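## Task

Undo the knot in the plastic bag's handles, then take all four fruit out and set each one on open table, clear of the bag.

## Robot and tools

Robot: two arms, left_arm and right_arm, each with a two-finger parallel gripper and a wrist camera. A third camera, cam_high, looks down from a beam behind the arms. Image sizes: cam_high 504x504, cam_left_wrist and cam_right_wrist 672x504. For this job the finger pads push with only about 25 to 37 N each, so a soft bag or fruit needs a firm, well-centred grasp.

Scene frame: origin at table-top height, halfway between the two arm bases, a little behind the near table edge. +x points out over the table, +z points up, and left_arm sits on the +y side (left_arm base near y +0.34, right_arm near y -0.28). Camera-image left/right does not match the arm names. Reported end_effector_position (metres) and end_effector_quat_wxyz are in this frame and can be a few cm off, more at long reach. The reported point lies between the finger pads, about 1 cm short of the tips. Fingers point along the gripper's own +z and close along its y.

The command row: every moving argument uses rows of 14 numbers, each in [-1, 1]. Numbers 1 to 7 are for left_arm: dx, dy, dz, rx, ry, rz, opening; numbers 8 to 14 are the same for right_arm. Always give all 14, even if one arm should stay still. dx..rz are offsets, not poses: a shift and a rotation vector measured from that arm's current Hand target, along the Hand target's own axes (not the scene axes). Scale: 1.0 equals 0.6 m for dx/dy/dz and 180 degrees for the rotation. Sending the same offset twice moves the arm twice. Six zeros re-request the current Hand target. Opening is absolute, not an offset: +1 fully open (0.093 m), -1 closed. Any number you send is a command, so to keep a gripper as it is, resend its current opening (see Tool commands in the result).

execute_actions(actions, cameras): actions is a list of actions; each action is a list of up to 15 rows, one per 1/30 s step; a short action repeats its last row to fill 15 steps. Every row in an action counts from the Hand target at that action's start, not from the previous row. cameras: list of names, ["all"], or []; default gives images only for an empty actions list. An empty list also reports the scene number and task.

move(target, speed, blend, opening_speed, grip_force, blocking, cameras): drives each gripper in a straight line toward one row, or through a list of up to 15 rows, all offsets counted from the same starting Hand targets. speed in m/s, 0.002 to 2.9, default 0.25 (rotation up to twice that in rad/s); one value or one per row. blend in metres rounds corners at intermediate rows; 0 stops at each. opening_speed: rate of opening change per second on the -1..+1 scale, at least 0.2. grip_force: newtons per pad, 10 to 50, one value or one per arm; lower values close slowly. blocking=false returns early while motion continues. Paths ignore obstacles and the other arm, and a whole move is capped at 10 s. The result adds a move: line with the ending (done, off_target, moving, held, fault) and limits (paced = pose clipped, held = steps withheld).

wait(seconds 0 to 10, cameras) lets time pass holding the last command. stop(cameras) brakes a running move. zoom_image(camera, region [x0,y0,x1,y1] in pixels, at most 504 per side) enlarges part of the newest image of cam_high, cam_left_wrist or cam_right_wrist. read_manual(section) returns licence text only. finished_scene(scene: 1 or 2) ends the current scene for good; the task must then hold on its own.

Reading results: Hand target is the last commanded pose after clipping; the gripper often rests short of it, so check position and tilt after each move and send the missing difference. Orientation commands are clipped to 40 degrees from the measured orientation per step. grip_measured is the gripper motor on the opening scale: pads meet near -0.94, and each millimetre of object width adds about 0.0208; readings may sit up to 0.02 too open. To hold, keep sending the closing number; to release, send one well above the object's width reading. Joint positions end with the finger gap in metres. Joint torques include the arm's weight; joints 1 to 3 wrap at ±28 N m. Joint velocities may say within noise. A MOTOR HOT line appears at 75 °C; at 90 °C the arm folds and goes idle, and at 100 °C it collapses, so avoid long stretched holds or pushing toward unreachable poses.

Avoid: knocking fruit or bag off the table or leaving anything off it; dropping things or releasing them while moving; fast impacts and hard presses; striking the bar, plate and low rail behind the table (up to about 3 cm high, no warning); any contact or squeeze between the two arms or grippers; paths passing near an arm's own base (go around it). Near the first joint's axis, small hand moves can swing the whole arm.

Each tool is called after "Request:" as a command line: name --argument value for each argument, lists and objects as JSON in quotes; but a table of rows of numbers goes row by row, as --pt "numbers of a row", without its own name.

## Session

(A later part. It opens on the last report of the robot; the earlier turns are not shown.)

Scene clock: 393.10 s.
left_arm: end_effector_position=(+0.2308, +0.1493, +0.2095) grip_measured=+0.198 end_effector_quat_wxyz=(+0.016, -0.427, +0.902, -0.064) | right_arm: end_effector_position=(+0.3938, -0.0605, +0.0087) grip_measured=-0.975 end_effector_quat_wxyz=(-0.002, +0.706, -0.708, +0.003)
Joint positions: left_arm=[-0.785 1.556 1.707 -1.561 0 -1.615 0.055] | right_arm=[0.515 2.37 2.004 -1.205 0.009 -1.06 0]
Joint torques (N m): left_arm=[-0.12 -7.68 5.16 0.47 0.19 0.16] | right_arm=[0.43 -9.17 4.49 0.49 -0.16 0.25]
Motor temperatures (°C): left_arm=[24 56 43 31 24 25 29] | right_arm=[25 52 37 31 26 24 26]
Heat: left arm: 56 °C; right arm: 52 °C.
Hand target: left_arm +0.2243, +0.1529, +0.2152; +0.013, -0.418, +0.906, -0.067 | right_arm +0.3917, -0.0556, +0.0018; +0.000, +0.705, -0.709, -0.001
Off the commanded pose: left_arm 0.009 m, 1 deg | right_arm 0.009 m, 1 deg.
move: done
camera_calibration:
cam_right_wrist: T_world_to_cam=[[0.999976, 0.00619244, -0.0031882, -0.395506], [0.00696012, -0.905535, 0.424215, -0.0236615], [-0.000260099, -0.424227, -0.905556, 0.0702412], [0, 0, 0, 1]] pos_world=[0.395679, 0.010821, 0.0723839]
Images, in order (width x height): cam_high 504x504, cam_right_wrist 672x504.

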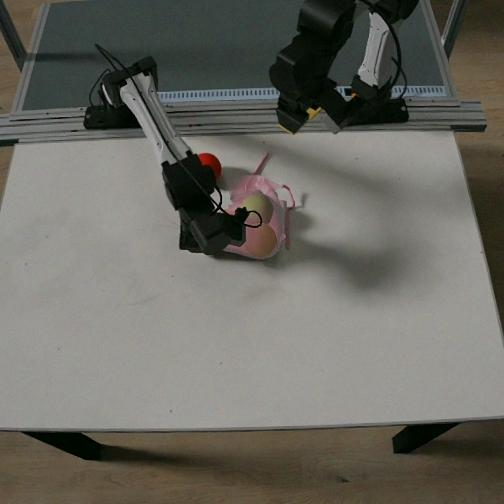

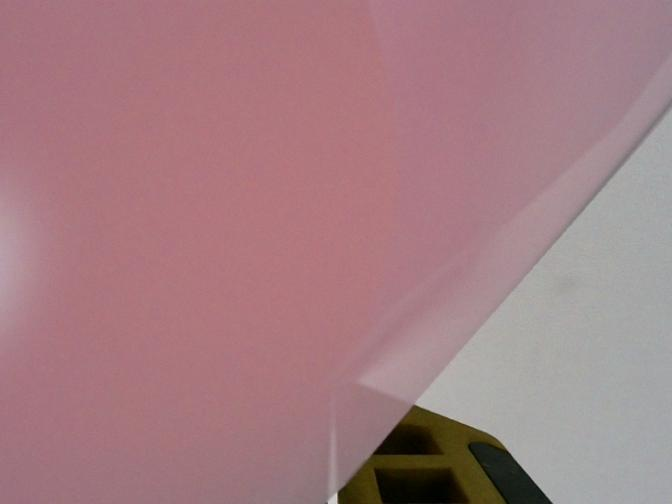

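Request:
move --target '[0,0,0,0,0,0,0.2,0.02,-0.03,-0.2,0,0,0,1]' --cameras '["cam_right_wrist","cam_high"]'

Scene clock: 394.57 s.
left_arm: end_effector_position=(+0.2308, +0.1493, +0.2095) grip_measured=+0.198 end_effector_quat_wxyz=(+0.016, -0.427, +0.902, -0.064) | right_arm: end_effector_position=(+0.4134, -0.0694, +0.1141) grip_measured=+1.000 end_effector_quat_wxyz=(-0.045, +0.698, -0.714, +0.016)
Joint positions: left_arm=[-0.785 1.556 1.707 -1.561 0 -1.615 0.055] | right_arm=[0.48 2.376 2.434 -1.539 0.009 -1.077 0.093]
Joint torques (N m): left_arm=[-0.01 -7.69 5.18 0.43 0.16 0.16] | right_arm=[0.03 -10.62 5.71 0.29 -0.15 0.01]
Motor temperatures (°C): left_arm=[24 55 43 31 24 25 29] | right_arm=[25 52 37 31 26 24 26]
Heat: left arm: 55 °C; right arm: 52 °C.
Hand target: left_arm +0.2243, +0.1529, +0.2152; +0.013, -0.418, +0.906, -0.067 | right_arm +0.4098, -0.0679, +0.1218; +0.000, +0.705, -0.709, -0.001
Off the commanded pose: left_arm 0.009 m, 1 deg | right_arm 0.009 m, 6 deg.
joint sent to its limit (right arm) — joint 4 (wrist pitch), lower limit. The joint targets are off in position and orientation.
move: off_target (right_arm)
camera_calibration:
cam_right_wrist: T_world_to_cam=[[0.996978, -0.013892, 0.0764306, -0.4239], [-0.0423307, -0.922127, 0.384565, -0.0526611], [0.0651363, -0.386638, -0.919928, 0.139152], [0, 0, 0, 1]] pos_world=[0.411326, -0.000647602, 0.18066]
Images, in order (width x height): cam_high 504x504, cam_right_wrist 672x504.

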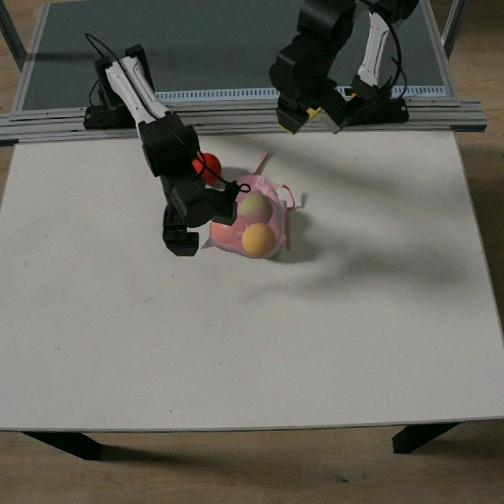

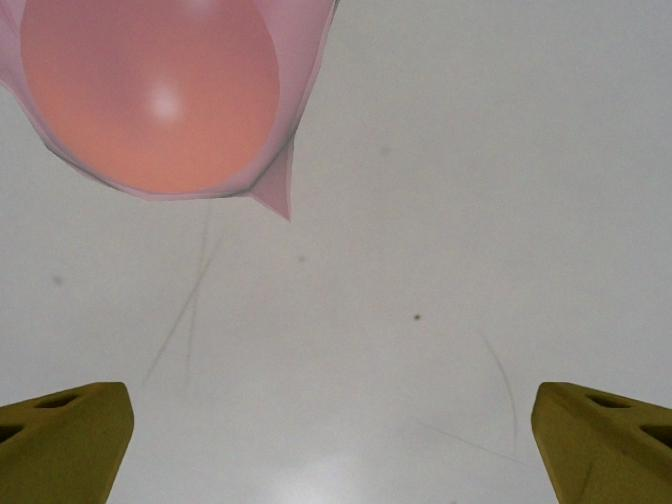

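Request:
move --pt "0 0 0 0 0 0 0.2 -0.126 0.078 0 0 0 0 1" --pt "0 0 0 0 0 0 0.2 -0.126 0.078 0.135 0 0 0 1" --speed 0.15

Request:
move --target '[0,0,0,0,0,0,0.2,0,0,0,0,0,0,0.15]' --opening_speed 0.6 --cameras '["cam_right_wrist","cam_high","cam_left_wrist"]'

Scene clock: 397.13 s.
left_arm: end_effector_position=(+0.2308, +0.1493, +0.2095) grip_measured=+0.198 end_effector_quat_wxyz=(+0.016, -0.427, +0.902, -0.064) | right_arm: end_effector_position=(+0.3619, +0.0053, +0.0456) grip_measured=+1.000 end_effector_quat_wxyz=(+0.001, +0.709, -0.705, +0.002)
Joint positions: left_arm=[-0.785 1.556 1.707 -1.561 0 -1.615 0.055] | right_arm=[0.672 2.429 2.253 -1.404 0.009 -0.912 0.093]
Joint torques (N m): left_arm=[-0.01 -7.72 5.35 0.47 0.17 0.19] | right_arm=[-0.5 -9.26 4.96 0.46 -0.18 0.22]
Motor temperatures (°C): left_arm=[24 55 43 31 24 25 29] | right_arm=[25 52 36 31 26 24 26]
Heat: left arm: 55 °C; right arm: 52 °C.
Hand target: left_arm +0.2243, +0.1529, +0.2152; +0.013, -0.418, +0.906, -0.067 | right_arm +0.3633, +0.0081, +0.0409; +0.000, +0.705, -0.709, -0.001
Off the commanded pose: left_arm 0.009 m, 1 deg | right_arm 0.006 m, 1 deg.
move: done

Scene clock: 399.07 s.
left_arm: end_effector_position=(+0.2308, +0.1493, +0.2095) grip_measured=+0.198 end_effector_quat_wxyz=(+0.016, -0.427, +0.902, -0.064) | right_arm: end_effector_position=(+0.3623, +0.0056, +0.0456) grip_measured=+0.425 end_effector_quat_wxyz=(+0.000, +0.709, -0.705, +0.003)
Joint positions: left_arm=[-0.785 1.556 1.707 -1.561 0 -1.615 0.055] | right_arm=[0.672 2.429 2.253 -1.402 0.009 -0.912 0.066]
Joint torques (N m): left_arm=[-0.14 -7.61 5.33 0.44 0.13 0.18] | right_arm=[-0.29 -9.4 5.05 0.49 -0.18 0.2]
Heat: left arm: 54 °C; right arm: 51 °C.
Hand target: left_arm +0.2243, +0.1529, +0.2152; +0.013, -0.418, +0.906, -0.067 | right_arm +0.3633, +0.0081, +0.0409; +0.000, +0.705, -0.709, -0.001
Off the commanded pose: left_arm 0.009 m, 1 deg | right_arm 0.005 m, 1 deg.
move: done
camera_calibration:
cam_left_wrist: T_world_to_cam=[[0.770461, -0.626557, 0.117543, -0.106183], [-0.601365, -0.653158, 0.460158, 0.17418], [-0.211541, -0.42522, -0.880022, 0.3789], [0, 0, 0, 1]] pos_world=[0.266708, 0.208354, 0.265771]
cam_right_wrist: T_world_to_cam=[[0.999866, 0.0147297, -0.00711994, -0.36419], [0.0163595, -0.904215, 0.426765, 0.0173393], [-0.000151846, -0.426824, -0.904335, 0.131663], [0, 0, 0, 1]] pos_world=[0.363877, 0.0772399, 0.109075]

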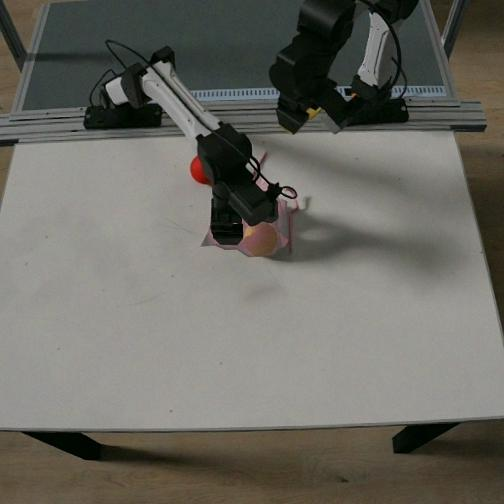

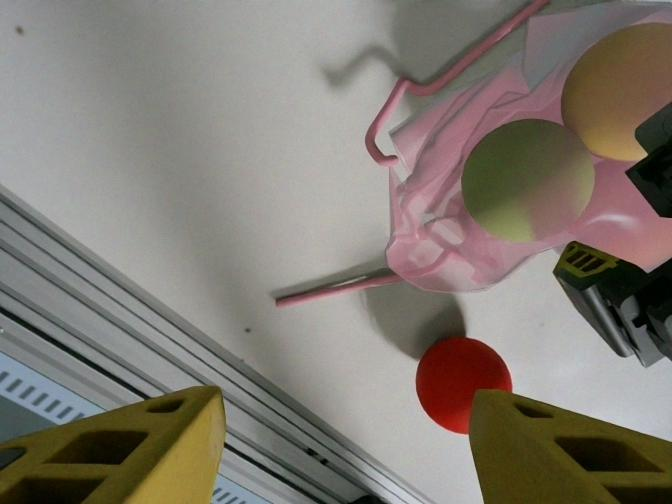

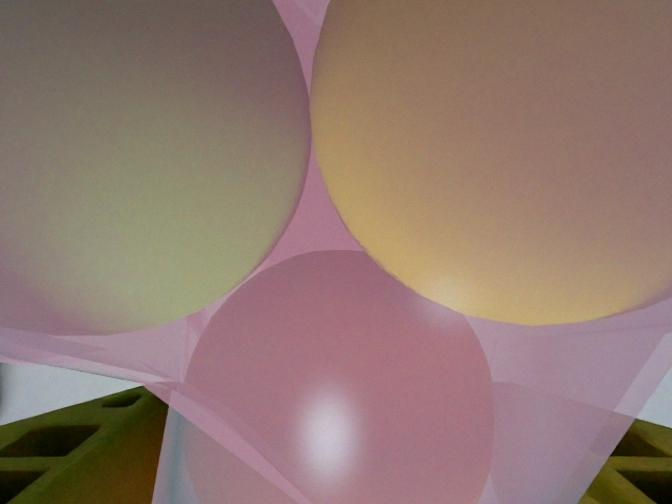

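Request:
move --target '[0,0,0,0,0,0,0.2,0,-0.02,-0.15,0,0,0,0.15]' --speed 0.06

Request:
move --target '[0,0,0,0,0,0,0.2,0,0.0,-0.15,0,0,0,0.15]' --speed 0.06 --cameras '["cam_right_wrist","cam_high","cam_left_wrist"]'

Request:
zoom_image --camera "cam_high" --region '[150, 130, 330, 290]'

Scene clock: 401.50 s.
left_arm: end_effector_position=(+0.2308, +0.1493, +0.2095) grip_measured=+0.198 end_effector_quat_wxyz=(+0.016, -0.427, +0.902, -0.064) | right_arm: end_effector_position=(+0.3754, +0.0081, +0.0947) grip_measured=+0.393 end_effector_quat_wxyz=(-0.037, +0.704, -0.709, +0.007)
Joint positions: left_arm=[-0.785 1.556 1.707 -1.561 0 -1.615 0.055] | right_arm=[0.66 2.449 2.485 -1.54 0.009 -0.912 0.064]
Joint torques (N m): left_arm=[-0.03 -7.73 5.23 0.44 0.17 0.17] | right_arm=[-0.32 -15.13 6.71 0.29 -0.17 0.11]
Heat: left arm: 54 °C; right arm: 52 °C.
Hand target: left_arm +0.2243, +0.1529, +0.2152; +0.013, -0.418, +0.906, -0.067 | right_arm +0.3755, +0.0079, +0.1309; +0.000, +0.705, -0.709, -0.001
Off the commanded pose: left_arm 0.009 m, 1 deg | right_arm 0.036 m, 4 deg.
joint sent to its limit (right arm) — joint 4 (wrist pitch), lower limit. The joint targets are off in position and orientation.
move: off_target (right_arm)

Scene clock: 403.70 s.
left_arm: end_effector_position=(+0.2308, +0.1493, +0.2095) grip_measured=+0.198 end_effector_quat_wxyz=(+0.016, -0.427, +0.902, -0.064) | right_arm: end_effector_position=(+0.3809, +0.0118, +0.1882) grip_measured=+0.393 end_effector_quat_wxyz=(-0.154, +0.695, -0.702, +0.023)
Joint positions: left_arm=[-0.785 1.556 1.707 -1.561 0 -1.615 0.055] | right_arm=[0.66 2.306 2.581 -1.541 0.009 -0.912 0.064]
Joint torques (N m): left_arm=[-0.12 -7.61 5.2 0.45 0.15 0.17] | right_arm=[-0.75 -13.76 6.53 0.84 -0.19 0.09]
Heat: left arm: 53 °C; right arm: 53 °C.
Hand target: left_arm +0.2243, +0.1529, +0.2152; +0.013, -0.418, +0.906, -0.067 | right_arm +0.3755, +0.0077, +0.2209; +0.000, +0.705, -0.709, -0.001
Off the commanded pose: left_arm 0.009 m, 1 deg | right_arm 0.033 m, 18 deg.
joint sent to its limit (right arm) — joint 4 (wrist pitch), lower limit. The joint targets are off in position and orientation.
move: off_target (right_arm)
camera_calibration:
cam_left_wrist: T_world_to_cam=[[0.770461, -0.626557, 0.117543, -0.106183], [-0.601365, -0.653158, 0.460158, 0.17418], [-0.211541, -0.42522, -0.880022, 0.3789], [0, 0, 0, 1]] pos_world=[0.266708, 0.208354, 0.265771]
cam_right_wrist: T_world_to_cam=[[0.971118, -0.0207735, 0.237693, -0.416513], [-0.0791715, -0.967816, 0.238879, 0.0342492], [0.225081, -0.250798, -0.941509, 0.182368], [0, 0, 0, 1]] pos_world=[0.366147, 0.0702322, 0.262522]

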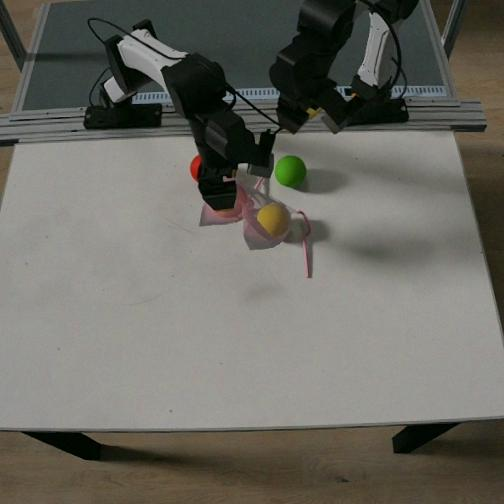

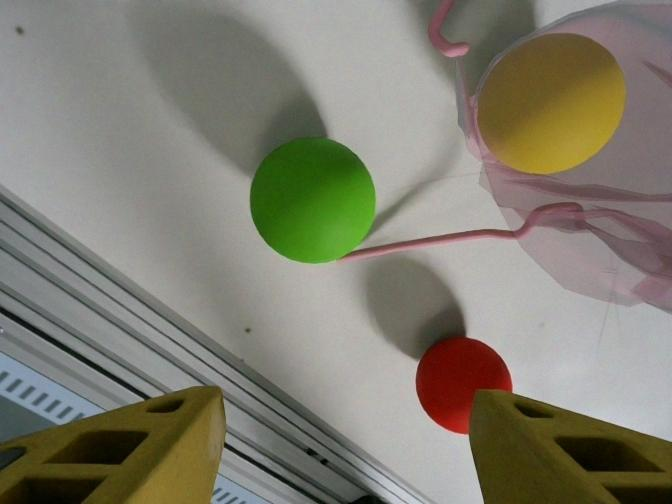

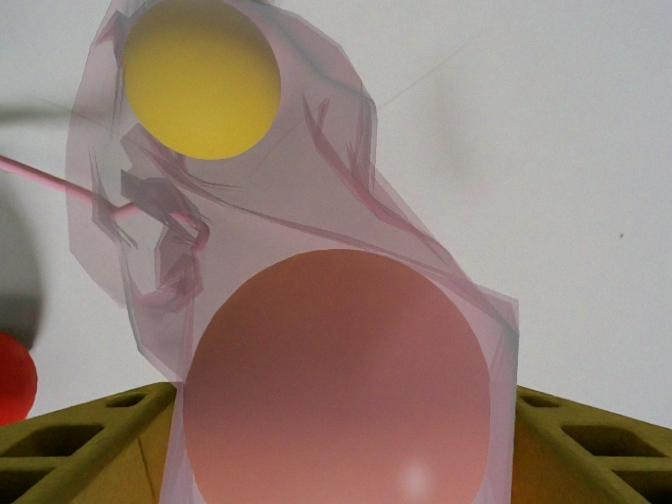

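Scaled by 2.800 from the camera's 504x504 image, which has a finer 720x720 frame.

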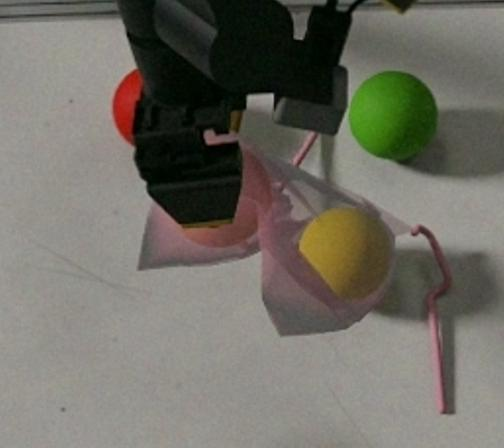

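Request:
move --target '[0,0,0,0,0,0,0.2,0.1,0.05,-0.15,0,0,0,0.15]' --speed 0.06 --cameras '["cam_right_wrist","cam_high","cam_left_wrist"]'

Request:
zoom_image --camera "cam_high" --region '[150, 130, 330, 290]'

Scene clock: 407.57 s.
left_arm: end_effector_position=(+0.2308, +0.1493, +0.2095) grip_measured=+0.198 end_effector_quat_wxyz=(+0.016, -0.427, +0.902, -0.064) | right_arm: end_effector_position=(+0.3567, -0.0452, +0.2959) grip_measured=+0.393 end_effector_quat_wxyz=(-0.254, +0.676, -0.690, +0.052)
Joint positions: left_arm=[-0.785 1.556 1.707 -1.561 0 -1.615 0.055] | right_arm=[0.591 1.998 2.485 -1.541 0.009 -0.972 0.064]
Joint torques (N m): left_arm=[-0.12 -7.57 5.31 0.42 0.18 0.16] | right_arm=[-0.47 -10.55 3.75 1.29 -0.19 0.04]
Heat: left arm: 53 °C; right arm: 53 °C.
Hand target: left_arm +0.2243, +0.1529, +0.2152; +0.013, -0.418, +0.906, -0.067 | right_arm +0.3452, -0.0522, +0.3108; +0.000, +0.705, -0.709, -0.001
Off the commanded pose: left_arm 0.009 m, 1 deg | right_arm 0.020 m, 30 deg.
joint sent to its limit (right arm) — joint 4 (wrist pitch), lower limit. The joint targets are off in position and orientation.
move: off_target (right_arm)
camera_calibration:
cam_left_wrist: T_world_to_cam=[[0.770461, -0.626557, 0.117543, -0.106183], [-0.601365, -0.653158, 0.460158, 0.17418], [-0.211541, -0.42522, -0.880022, 0.3789], [0, 0, 0, 1]] pos_world=[0.266708, 0.208354, 0.265771]
cam_right_wrist: T_world_to_cam=[[0.910144, -0.0684253, 0.408603, -0.450736], [-0.12743, -0.98469, 0.118945, 0.00341815], [0.394209, -0.160326, -0.904928, 0.207955], [0, 0, 0, 1]] pos_world=[0.328692, 0.00586462, 0.37195]

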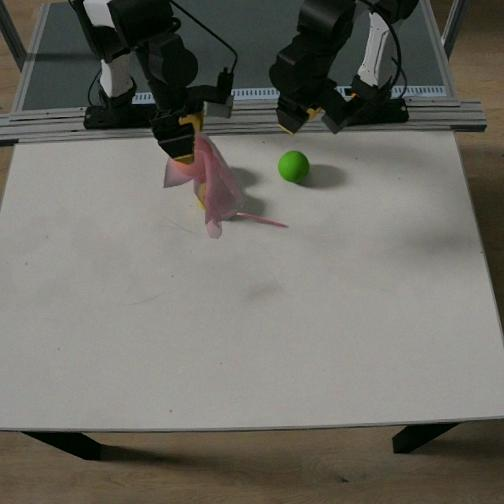

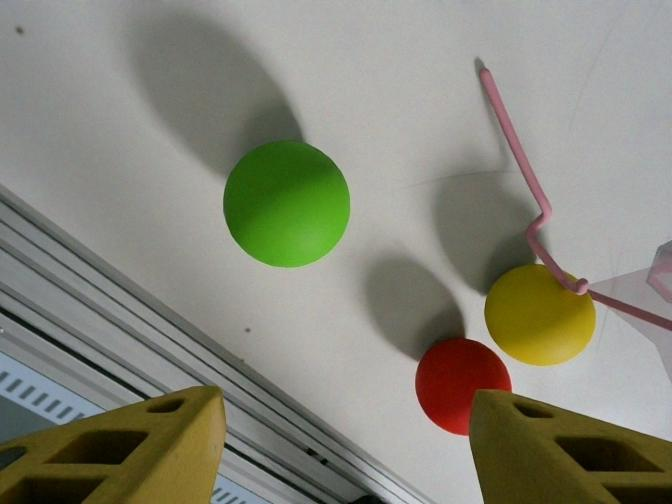

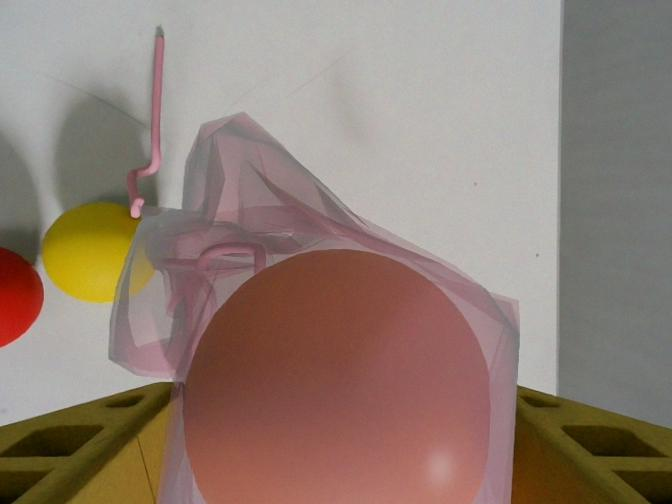

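Scaled by 2.800 from the camera's 504x504 image, which has a finer 720x720 frame.

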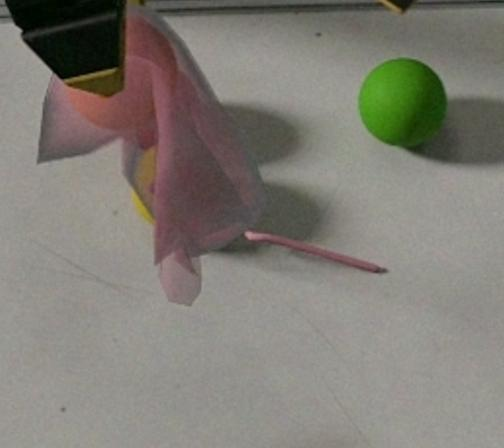

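Request:
move --pt "0 0 0 0 0 0 0.2 -0.033 -0.15 0.04 0 0 0 0.15" --pt "0 0 0 0 0 0 0.2 0.05 -0.15 0.2 0 0 0 0.15" --pt "0 0 0 0 0 0 0.2 0.25 -0.15 0.437 0 0 0 0.15" --speed 0.12 --blend 0.02 --cameras '["all"]'

Request:
zoom_image --camera "cam_high" --region '[90, 130, 300, 310]'

Scene clock: 413.47 s.
left_arm: end_effector_position=(+0.2308, +0.1493, +0.2095) grip_measured=+0.198 end_effector_quat_wxyz=(+0.016, -0.427, +0.902, -0.064) | right_arm: end_effector_position=(+0.4257, -0.2014, +0.0453) grip_measured=+0.393 end_effector_quat_wxyz=(+0.021, +0.702, -0.712, -0.015)
Joint positions: left_arm=[-0.785 1.556 1.707 -1.561 0 -1.615 0.055] | right_arm=[0.195 2.338 2.096 -1.386 0.005 -1.369 0.064]
Joint torques (N m): left_arm=[0.05 -7.64 5.19 0.45 0.16 0.19] | right_arm=[-0.58 -11.51 3.1 0.81 -0.09 -0.03]
Heat: left arm: 52 °C; right arm: 53 °C.
Hand target: left_arm +0.2243, +0.1529, +0.2152; +0.013, -0.418, +0.906, -0.067 | right_arm +0.4342, -0.2023, +0.0483; +0.000, +0.705, -0.709, -0.001
Off the commanded pose: left_arm 0.009 m, 1 deg | right_arm 0.009 m, 3 deg.
elbow stopped short (right arm): the move would have taken joint 3 (elbow) straighter than the controller allows.
move: off_target (right_arm)
camera_calibration:
cam_left_wrist: T_world_to_cam=[[0.770461, -0.626557, 0.117543, -0.106183], [-0.601365, -0.653158, 0.460158, 0.17418], [-0.211541, -0.42522, -0.880022, 0.3789], [0, 0, 0, 1]] pos_world=[0.266708, 0.208354, 0.265771]
cam_right_wrist: T_world_to_cam=[[0.998085, -0.00535194, -0.0616267, -0.425216], [0.0216861, -0.90275, 0.429619, -0.172875], [-0.0579328, -0.430133, -0.900905, 0.0668192], [0, 0, 0, 1]] pos_world=[0.432021, -0.129597, 0.108263]

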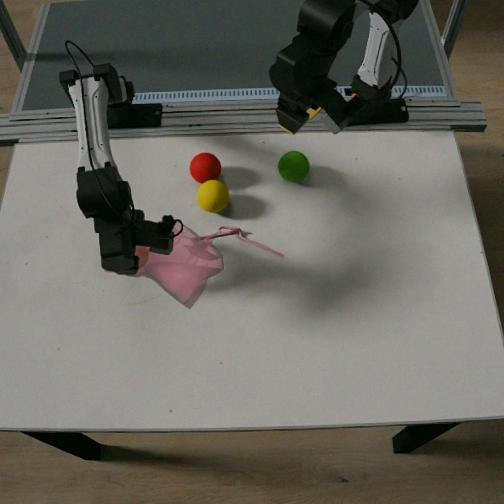

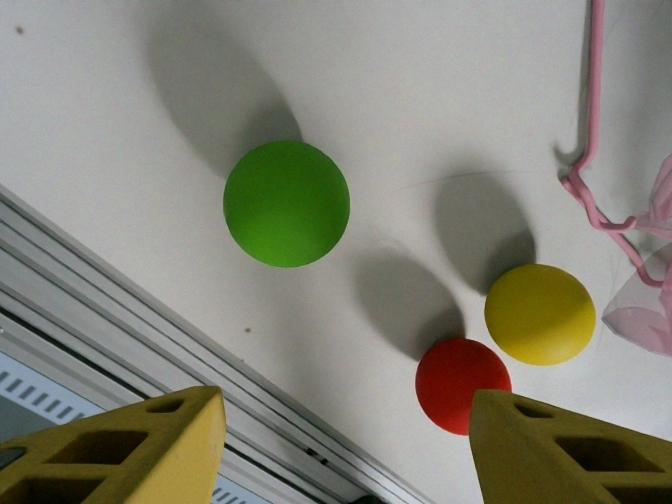

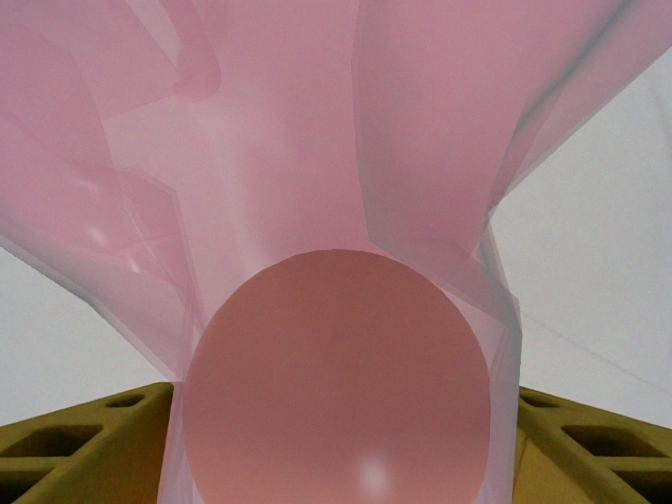

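Scaled by 2.400 from the camera's 504x504 image, which has a finer 720x720 frame.

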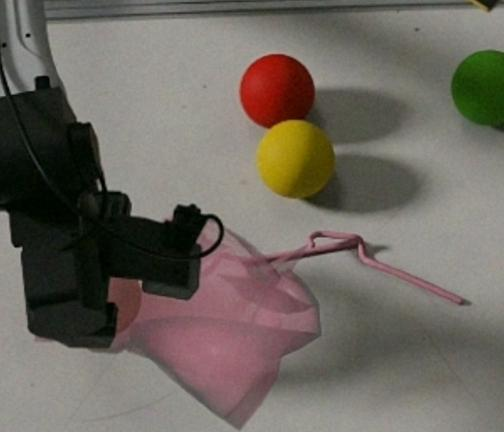

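Request:
move --target '[0,0,0,0,0,0,0.2,0,0,0,0,0,0,1]' --opening_speed 0.5

Request:
move --target '[0,0,0,0,0,0,0.2,0,0,-0.12,0,0,0,1]'

Request:
move --target '[0,0,0,0,0,0,0.2,0.12,0.05,-0.08,0,0,0,1]' --cameras '["cam_high","cam_right_wrist"]'

Request:
zoom_image --camera "cam_high" --region '[90, 180, 240, 320]'

Scene clock: 415.80 s.
left_arm: end_effector_position=(+0.2308, +0.1493, +0.2095) grip_measured=+0.198 end_effector_quat_wxyz=(+0.016, -0.427, +0.902, -0.064) | right_arm: end_effector_position=(+0.4322, -0.2029, +0.0404) grip_measured=+1.000 end_effector_quat_wxyz=(+0.010, +0.700, -0.714, -0.008)
Joint positions: left_arm=[-0.785 1.556 1.707 -1.561 0 -1.615 0.055] | right_arm=[0.189 2.338 2.078 -1.342 0.005 -1.372 0.093]
Joint torques (N m): left_arm=[-0.06 -7.58 5.22 0.44 0.17 0.15] | right_arm=[-0.44 -11.67 4.19 0.36 -0.1 -0.02]
Heat: left arm: 51 °C; right arm: 53 °C.
Hand target: left_arm +0.2243, +0.1529, +0.2152; +0.013, -0.418, +0.906, -0.067 | right_arm +0.4342, -0.2023, +0.0483; +0.000, +0.705, -0.709, -0.001
Off the commanded pose: left_arm 0.009 m, 1 deg | right_arm 0.008 m, 2 deg.
move: done

Scene clock: 417.07 s.
left_arm: end_effector_position=(+0.2308, +0.1493, +0.2095) grip_measured=+0.198 end_effector_quat_wxyz=(+0.016, -0.427, +0.902, -0.064) | right_arm: end_effector_position=(+0.4363, -0.2026, +0.1017) grip_measured=+1.000 end_effector_quat_wxyz=(-0.009, +0.700, -0.714, +0.004)
Joint positions: left_arm=[-0.785 1.556 1.707 -1.561 0 -1.615 0.055] | right_arm=[0.189 2.337 2.32 -1.54 0.005 -1.372 0.093]
Joint torques (N m): left_arm=[-0.09 -7.62 5.2 0.44 0.16 0.15] | right_arm=[-0.27 -12.51 5.78 0.13 -0.12 0]
Heat: left arm: 51 °C; right arm: 53 °C.
Hand target: left_arm +0.2243, +0.1529, +0.2152; +0.013, -0.418, +0.906, -0.067 | right_arm +0.4342, -0.2024, +0.1203; +0.000, +0.705, -0.709, -0.001
Off the commanded pose: left_arm 0.009 m, 1 deg | right_arm 0.019 m, 1 deg.
joint sent to its limit (right arm) — joint 4 (wrist pitch), lower limit. The joint targets are off in position, not in orientation.
move: off_target (right_arm)

Scene clock: 418.37 s.
left_arm: end_effector_position=(+0.2308, +0.1493, +0.2095) grip_measured=+0.198 end_effector_quat_wxyz=(+0.016, -0.427, +0.902, -0.064) | right_arm: end_effector_position=(+0.4107, -0.2780, +0.1557) grip_measured=+1.000 end_effector_quat_wxyz=(-0.034, +0.696, -0.716, +0.030)
Joint positions: left_arm=[-0.785 1.556 1.707 -1.561 0 -1.615 0.055] | right_arm=[0.023 2.119 2.179 -1.543 0.005 -1.528 0.093]
Joint torques (N m): left_arm=[-0.2 -7.66 5.16 0.44 0.19 0.18] | right_arm=[0.62 -11.12 4.3 0.34 -0.11 0.02]
Heat: left arm: 51 °C; right arm: 53 °C.
Hand target: left_arm +0.2243, +0.1529, +0.2152; +0.013, -0.418, +0.906, -0.067 | right_arm +0.4039, -0.2744, +0.1682; +0.000, +0.705, -0.709, -0.001
Off the commanded pose: left_arm 0.009 m, 1 deg | right_arm 0.015 m, 5 deg.
joint sent to its limit (right arm) — joint 4 (wrist pitch), lower limit. The joint targets are off in position and orientation.
move: off_target (right_arm)
camera_calibration:
cam_right_wrist: T_world_to_cam=[[0.996544, -0.0184111, 0.0809952, -0.429124], [-0.0506395, -0.907612, 0.416746, -0.258777], [0.0658395, -0.419407, -0.905408, 0.085211], [0, 0, 0, 1]] pos_world=[0.408926, -0.207031, 0.219752]
Images, in order (width x height): cam_high 504x504, cam_right_wrist 672x504.

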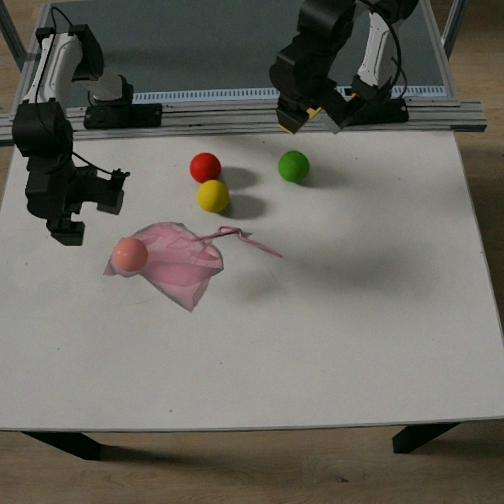

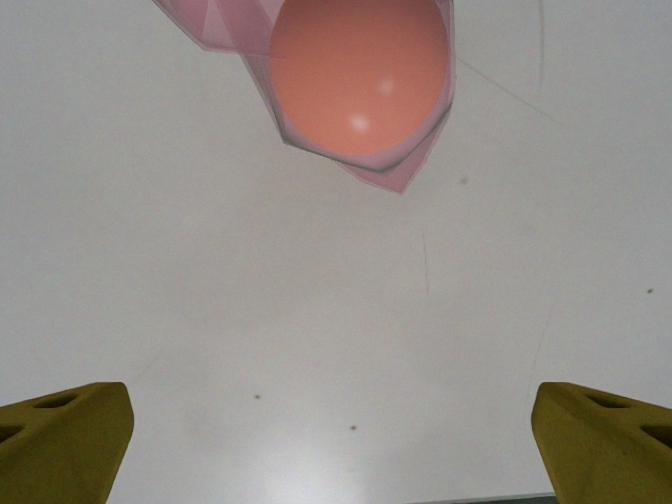

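Scaled by 3.360 from the camera's 504x504 image, which has a finer 720x720 frame.

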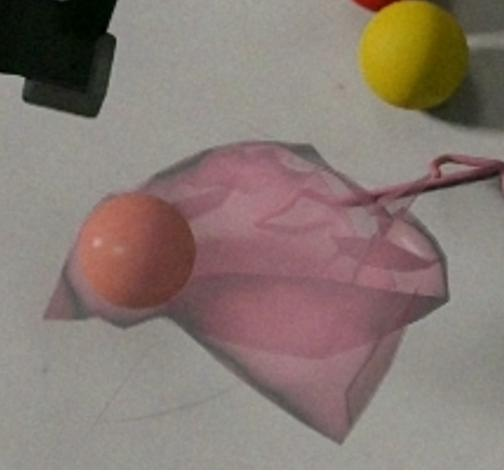

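Request:
move --target '[0,0,0,0,0,0,0.2,-0.041,-0.069,0.232,0,0,0,0.3]' --speed 0.15 --cameras '["cam_right_wrist"]'

Request:
move --target '[0,0,0,0,0,0,0.2,0,0,0,0,0,0,-1]' --opening_speed 1.0 --cameras '["cam_right_wrist"]'

Scene clock: 420.80 s.
left_arm: end_effector_position=(+0.2308, +0.1493, +0.2095) grip_measured=+0.198 end_effector_quat_wxyz=(+0.016, -0.427, +0.902, -0.064) | right_arm: end_effector_position=(+0.4395, -0.2546, +0.0302) grip_measured=+0.303 end_effector_quat_wxyz=(+0.005, +0.705, -0.709, -0.006)
Joint positions: left_arm=[-0.785 1.556 1.707 -1.561 0 -1.615 0.055] | right_arm=[0.072 2.33 2.026 -1.285 0.005 -1.502 0.06]
Joint torques (N m): left_arm=[-0.1 -7.64 5.07 0.43 0.17 0.16] | right_arm=[0.64 -9.05 6 0.38 -0.09 0.26]
Heat: left arm: 51 °C; right arm: 53 °C.
Hand target: left_arm +0.2243, +0.1529, +0.2152; +0.013, -0.418, +0.906, -0.067 | right_arm +0.4452, -0.2498, +0.0290; +0.000, +0.705, -0.709, -0.001
Off the commanded pose: left_arm 0.009 m, 1 deg | right_arm 0.008 m, 1 deg.
move: done
camera_calibration:
cam_right_wrist: T_world_to_cam=[[0.999663, 0.00523353, -0.0254335, -0.439396], [0.0154751, -0.906607, 0.421692, -0.212724], [-0.0208513, -0.421943, -0.906383, 0.0170044], [0, 0, 0, 1]] pos_world=[0.442894, -0.183383, 0.093941]
Images, in order (width x height): cam_right_wrist 672x504.

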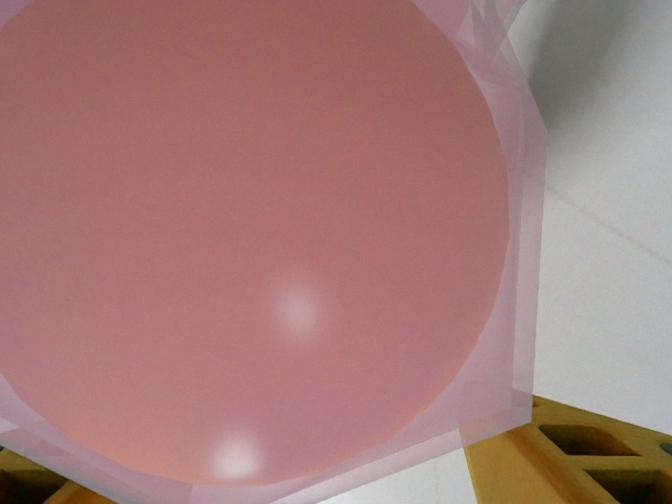

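Scene clock: 422.60 s.
left_arm: end_effector_position=(+0.2308, +0.1493, +0.2095) grip_measured=+0.198 end_effector_quat_wxyz=(+0.016, -0.427, +0.902, -0.064) | right_arm: end_effector_position=(+0.4396, -0.2546, +0.0302) grip_measured=-0.975 end_effector_quat_wxyz=(+0.004, +0.705, -0.709, -0.006)
Joint positions: left_arm=[-0.785 1.556 1.707 -1.561 0 -1.615 0.055] | right_arm=[0.072 2.33 2.026 -1.284 0.005 -1.502 0]
Joint torques (N m): left_arm=[-0.09 -7.68 5.23 0.49 0.19 0.18] | right_arm=[0.66 -8.9 6.08 0.37 -0.11 0.27]
Motor temperatures (°C): left_arm=[24 50 43 30 24 25 29] | right_arm=[25 52 36 31 26 24 26]
Heat: left arm: 50 °C; right arm: 52 °C.
Hand target: left_arm +0.2243, +0.1529, +0.2152; +0.013, -0.418, +0.906, -0.067 | right_arm +0.4452, -0.2498, +0.0290; +0.000, +0.705, -0.709, -0.001
Off the commanded pose: left_arm 0.009 m, 1 deg | right_arm 0.007 m, 1 deg.
move: done
camera_calibration:
cam_right_wrist: T_world_to_cam=[[0.999674, 0.0052206, -0.0249867, -0.439545], [0.0152749, -0.906607, 0.4217, -0.212638], [-0.0204515, -0.421945, -0.906391, 0.0168306], [0, 0, 0, 1]] pos_world=[0.442994, -0.183383, 0.0939419]
Images, in order (width x height): cam_right_wrist 672x504.

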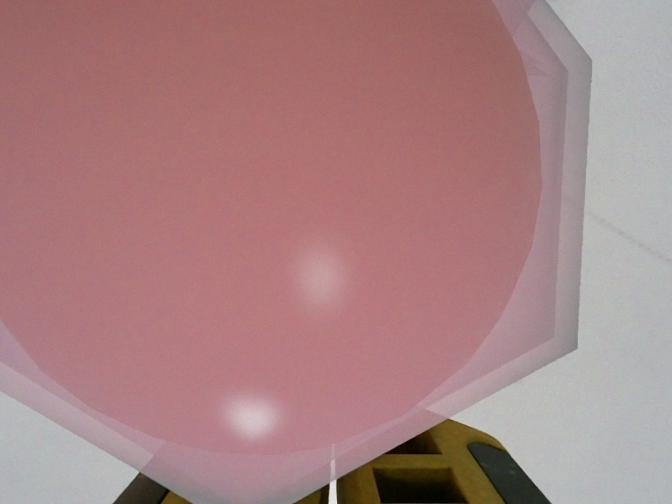

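Request:
move --pt "0 0 0 0 0 0 0.2 0.05 0 -0.05 0 0 0 0" --pt "0 0 0 0 0 0 0.2 0 0 -0.18 0 0 0.3 1" --pt "0 0 0 0 0 0 0.2 -0.237 -0.062 -0.12 0 0 0.63 1" --blend 0.01 --speed 0.25 --cameras '["cam_right_wrist"]'

Scene clock: 429.73 s.
left_arm: end_effector_position=(+0.2308, +0.1493, +0.2095) grip_measured=+0.198 end_effector_quat_wxyz=(+0.016, -0.427, +0.902, -0.064) | right_arm: end_effector_position=(+0.4845, -0.1112, +0.1042) grip_measured=+1.000 end_effector_quat_wxyz=(+0.090, +0.201, +0.974, +0.052)
Joint positions: left_arm=[-0.785 1.556 1.707 -1.561 0 -1.615 0.055] | right_arm=[0.347 2.574 2.747 -1.541 0.01 0.744 0.093]
Joint torques (N m): left_arm=[-0.06 -7.68 5.12 0.48 0.15 0.14] | right_arm=[0.24 -9.33 6.68 0.64 -0.04 0.26]
Heat: left arm: 49 °C; right arm: 53 °C.
Hand target: left_arm +0.2243, +0.1529, +0.2152; +0.013, -0.418, +0.906, -0.067 | right_arm +0.4833, -0.1079, +0.1012; -0.001, +0.206, +0.979, +0.001
Off the commanded pose: left_arm 0.009 m, 1 deg | right_arm 0.005 m, 12 deg.
joint sent to its limit (right arm) — joint 4 (wrist pitch), lower limit. The joint targets are off in position and orientation.
move: off_target (right_arm); blend cut to 0 m at target 2; target 2's new opening was sent with right_arm's hand 0.030 m and 2 deg from that target
camera_calibration:
cam_right_wrist: T_world_to_cam=[[-0.371011, -0.917021, -0.146366, 0.0908918], [-0.906319, 0.323231, 0.272228, 0.484305], [-0.202329, 0.233654, -0.951036, 0.311032], [0, 0, 0, 1]] pos_world=[0.535588, -0.145866, 0.177264]
Images, in order (width x height): cam_right_wrist 672x504.

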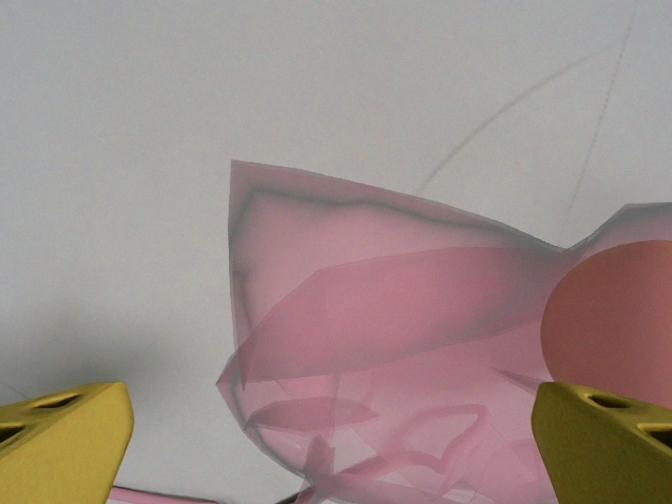

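Request:
move --target '[0,0,0,0,0,0,0.2,-0.008,-0.0,0.162,0,0,0,0.7]' --speed 0.12

Request:
move --target '[0,0,0,0,0,0,0.2,0,0,0,0,0,0,-1]' --opening_speed 1.0

Request:
move --target '[0,0,0,0,0,0,0.2,0.03,0,-0.1,0,0,0,-1]' --speed 0.08 --cameras '["cam_right_wrist","cam_high"]'

Scene clock: 431.40 s.
left_arm: end_effector_position=(+0.2308, +0.1493, +0.2095) grip_measured=+0.198 end_effector_quat_wxyz=(+0.016, -0.427, +0.902, -0.064) | right_arm: end_effector_position=(+0.4895, -0.1098, +0.0128) grip_measured=+0.703 end_effector_quat_wxyz=(+0.031, +0.202, +0.979, +0.016)
Joint positions: left_arm=[-0.785 1.556 1.707 -1.561 0 -1.615 0.055] | right_arm=[0.345 2.806 2.843 -1.545 0.011 0.744 0.079]
Joint torques (N m): left_arm=[-0.02 -7.6 5.22 0.46 0.19 0.17] | right_arm=[-0.47 -9.78 6.09 0.38 -0.06 0.16]
Heat: left arm: 49 °C; right arm: 53 °C.
Hand target: left_arm +0.2243, +0.1529, +0.2152; +0.013, -0.418, +0.906, -0.067 | right_arm +0.4877, -0.1097, +0.0040; -0.001, +0.206, +0.979, +0.001
Off the commanded pose: left_arm 0.009 m, 1 deg | right_arm 0.009 m, 4 deg.
joint sent to its limit (right arm) — joint 4 (wrist pitch), lower limit. The joint targets are off in position, not in orientation.
move: off_target (right_arm)

Scene clock: 433.60 s.
left_arm: end_effector_position=(+0.2308, +0.1493, +0.2095) grip_measured=+0.198 end_effector_quat_wxyz=(+0.016, -0.427, +0.902, -0.064) | right_arm: end_effector_position=(+0.4897, -0.1106, +0.0128) grip_measured=-0.975 end_effector_quat_wxyz=(+0.031, +0.203, +0.979, +0.016)
Joint positions: left_arm=[-0.785 1.556 1.707 -1.561 0 -1.615 0.055] | right_arm=[0.344 2.806 2.843 -1.546 0.011 0.744 0]
Joint torques (N m): left_arm=[-0.05 -7.53 5.27 0.47 0.15 0.18] | right_arm=[-0.39 -9.8 6.09 0.36 -0.06 0.19]
Heat: left arm: 49 °C; right arm: 53 °C.
Hand target: left_arm +0.2243, +0.1529, +0.2152; +0.013, -0.418, +0.906, -0.067 | right_arm +0.4876, -0.1097, +0.0040; -0.001, +0.206, +0.979, +0.001
Off the commanded pose: left_arm 0.009 m, 1 deg | right_arm 0.009 m, 4 deg.
joint sent to its limit (right arm) — joint 4 (wrist pitch), lower limit. The joint targets are off in position, not in orientation.
move: off_target (right_arm)

Scene clock: 435.77 s.
left_arm: end_effector_position=(+0.2308, +0.1493, +0.2095) grip_measured=+0.198 end_effector_quat_wxyz=(+0.016, -0.427, +0.902, -0.064) | right_arm: end_effector_position=(+0.4752, -0.1074, +0.0366) grip_measured=-0.975 end_effector_quat_wxyz=(+0.026, +0.204, +0.978, +0.014)
Joint positions: left_arm=[-0.785 1.556 1.707 -1.561 0 -1.615 0.055] | right_arm=[0.359 2.697 2.724 -1.544 0.011 0.762 0]
Joint torques (N m): left_arm=[-0.08 -7.66 5.12 0.45 0.16 0.16] | right_arm=[0.64 -15.95 4.34 0.29 -0.03 0.2]
Heat: left arm: 49 °C; right arm: 54 °C.
Hand target: left_arm +0.2243, +0.1529, +0.2152; +0.013, -0.418, +0.906, -0.067 | right_arm +0.4712, -0.1026, +0.0640; -0.001, +0.206, +0.979, +0.001
Off the commanded pose: left_arm 0.009 m, 1 deg | right_arm 0.028 m, 3 deg.
joint sent to its limit (right arm) — joint 4 (wrist pitch), lower limit. The joint targets are off in position and orientation.
move: off_target (right_arm)
camera_calibration:
cam_right_wrist: T_world_to_cam=[[-0.389765, -0.919674, -0.0477912, 0.0860075], [-0.858442, 0.344046, 0.380408, 0.468664], [-0.333409, 0.189296, -0.923583, 0.300559], [0, 0, 0, 1]] pos_world=[0.536053, -0.139038, 0.103418]
Images, in order (width x height): cam_high 504x504, cam_right_wrist 672x504.

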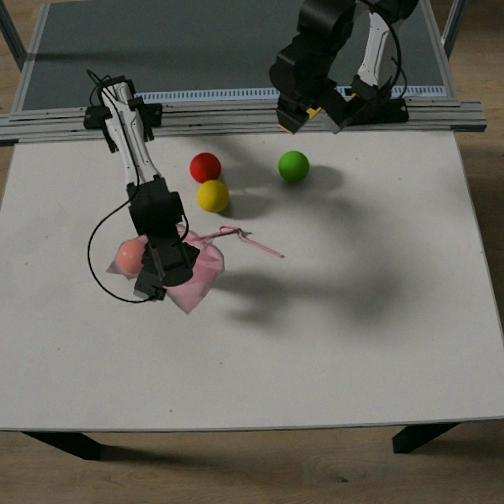

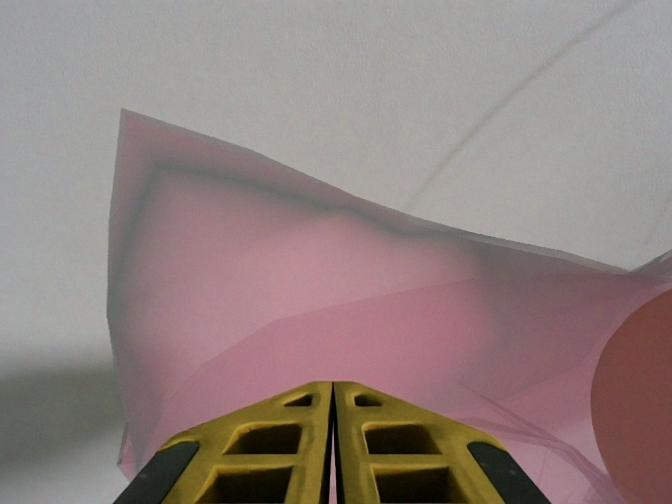

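Request:
move --pt "0 0 0 0 0 0 0.2 0 0 -0.06 0 0 -0.25 0.5" --pt "0 0 0 0 0 0 0.2 -0.063 -0.03 -0.02 0 0 -0.5 0.5" --pt "0 0 0 0 0 0 0.2 -0.063 -0.03 0.112 0 0 -0.5 0.5" --blend 0.01 --speed 0.2 --cameras '["cam_right_wrist"]'

Request:
move --target '[0,0,0,0,0,0,0.2,0,0,0,0,0,0,-1]' --opening_speed 1.0 --cameras '["cam_right_wrist"]'

Scene clock: 441.20 s.
left_arm: end_effector_position=(+0.2308, +0.1493, +0.2095) grip_measured=+0.198 end_effector_quat_wxyz=(+0.016, -0.427, +0.902, -0.064) | right_arm: end_effector_position=(+0.5002, -0.1367, +0.0127) grip_measured=+0.497 end_effector_quat_wxyz=(+0.036, -0.539, +0.841, -0.012)
Joint positions: left_arm=[-0.785 1.556 1.707 -1.561 0 -1.615 0.055] | right_arm=[0.29 2.814 2.859 -1.545 0.009 -0.859 0.069]
Joint torques (N m): left_arm=[-0.13 -7.53 5.23 0.45 0.12 0.17] | right_arm=[-0.06 -9.09 5.07 0.53 -0.13 0.03]
Motor temperatures (°C): left_arm=[24 48 42 30 24 25 29] | right_arm=[25 56 36 30 26 24 26]
Heat: left arm: 48 °C; right arm: 56 °C.
Hand target: left_arm +0.2243, +0.1529, +0.2152; +0.013, -0.418, +0.906, -0.067 | right_arm +0.4985, -0.1341, -0.0032; +0.000, -0.547, +0.837, +0.001
Off the commanded pose: left_arm 0.009 m, 1 deg | right_arm 0.016 m, 5 deg.
elbow stopped short (right arm): the move would have taken joint 3 (elbow) straighter than the controller allows.
move: off_target (right_arm)
camera_calibration:
cam_right_wrist: T_world_to_cam=[[0.911432, -0.408481, 0.0493455, -0.514536], [-0.395417, -0.836439, 0.379494, 0.116259], [-0.113742, -0.365395, -0.923877, 0.10666], [0, 0, 0, 1]] pos_world=[0.527067, -0.0739612, 0.0798109]
Images, in order (width x height): cam_right_wrist 672x504.

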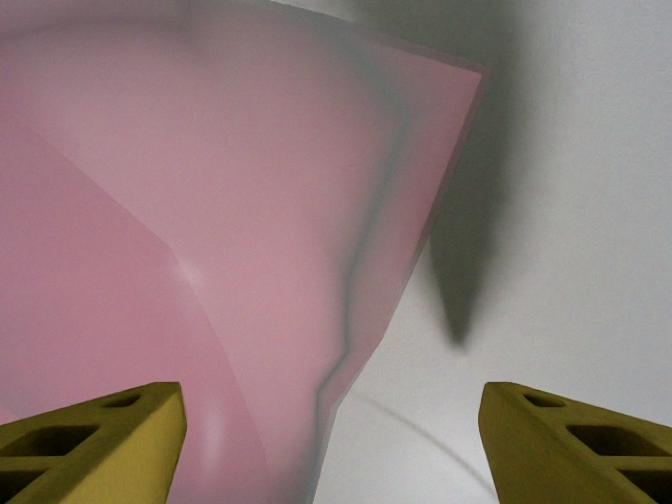

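Scene clock: 443.20 s.
left_arm: end_effector_position=(+0.2308, +0.1493, +0.2095) grip_measured=+0.198 end_effector_quat_wxyz=(+0.016, -0.427, +0.902, -0.064) | right_arm: end_effector_position=(+0.4995, -0.1368, +0.0088) grip_measured=-0.976 end_effector_quat_wxyz=(+0.033, -0.540, +0.841, -0.011)
Joint positions: left_arm=[-0.785 1.556 1.707 -1.561 0 -1.615 0.055] | right_arm=[0.29 2.821 2.859 -1.545 0.009 -0.859 0]
Joint torques (N m): left_arm=[-0.06 -7.72 5.3 0.45 0.16 0.16] | right_arm=[-0.1 -9.54 5.18 0.52 -0.13 0.04]
Motor temperatures (°C): left_arm=[24 48 42 30 24 25 29] | right_arm=[25 55 36 30 26 24 26]
Heat: left arm: 48 °C; right arm: 55 °C.
Hand target: left_arm +0.2243, +0.1529, +0.2152; +0.013, -0.418, +0.906, -0.067 | right_arm +0.4985, -0.1341, -0.0032; +0.000, -0.547, +0.837, +0.001
Off the commanded pose: left_arm 0.009 m, 1 deg | right_arm 0.012 m, 4 deg.
elbow stopped short (right arm): the move would have taken joint 3 (elbow) straighter than the controller allows.
move: off_target (right_arm)
camera_calibration:
cam_right_wrist: T_world_to_cam=[[0.911777, -0.408374, 0.0435106, -0.513883], [-0.392596, -0.835613, 0.384212, 0.116001], [-0.120544, -0.367398, -0.922219, 0.106056], [0, 0, 0, 1]] pos_world=[0.526873, -0.0739594, 0.0755971]
Images, in order (width x height): cam_right_wrist 672x504.

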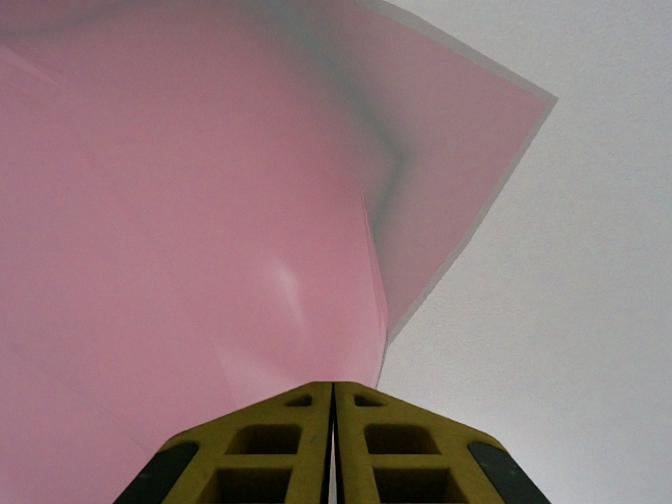

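Request:
move --target '[0,0,0,0,0,0,0.2,0.04,0.02,-0.15,0,0,0,-1]' --speed 0.08 --cameras '["cam_right_wrist","cam_high"]'

Scene clock: 445.27 s.
left_arm: end_effector_position=(+0.2308, +0.1493, +0.2095) grip_measured=+0.198 end_effector_quat_wxyz=(+0.016, -0.427, +0.902, -0.064) | right_arm: end_effector_position=(+0.4813, -0.1506, +0.0593) grip_measured=-0.976 end_effector_quat_wxyz=(+0.036, -0.541, +0.840, -0.013)
Joint positions: left_arm=[-0.785 1.556 1.707 -1.561 0 -1.615 0.055] | right_arm=[0.275 2.616 2.658 -1.543 0.009 -0.88 0]
Joint torques (N m): left_arm=[-0.14 -7.58 5.18 0.43 0.16 0.17] | right_arm=[-0.39 -15.51 4.16 0.34 -0.14 0.04]
Motor temperatures (°C): left_arm=[24 48 42 30 24 25 29] | right_arm=[25 56 36 30 26 24 26]
Heat: left arm: 48 °C; right arm: 56 °C.
Hand target: left_arm +0.2243, +0.1529, +0.2152; +0.013, -0.418, +0.906, -0.067 | right_arm +0.4780, -0.1514, +0.0868; +0.000, -0.547, +0.837, +0.001
Off the commanded pose: left_arm 0.009 m, 1 deg | right_arm 0.028 m, 4 deg.
joint sent to its limit (right arm) — joint 4 (wrist pitch), lower limit. The joint targets are off in position and orientation.
move: off_target (right_arm)
camera_calibration:
cam_right_wrist: T_world_to_cam=[[0.913412, -0.404052, 0.0492052, -0.505479], [-0.391076, -0.837639, 0.381339, 0.0771513], [-0.112865, -0.367563, -0.923125, 0.141647], [0, 0, 0, 1]] pos_world=[0.507869, -0.0875504, 0.12621]
Images, in order (width x height): cam_high 504x504, cam_right_wrist 672x504.

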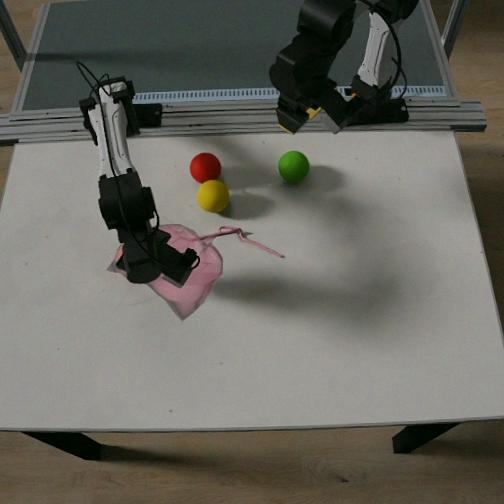

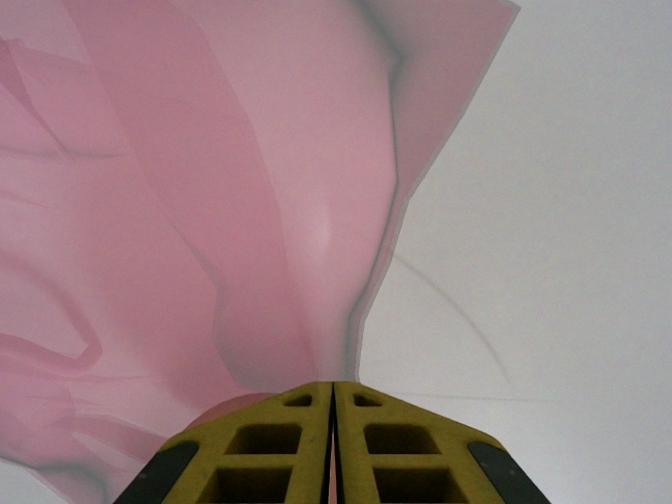

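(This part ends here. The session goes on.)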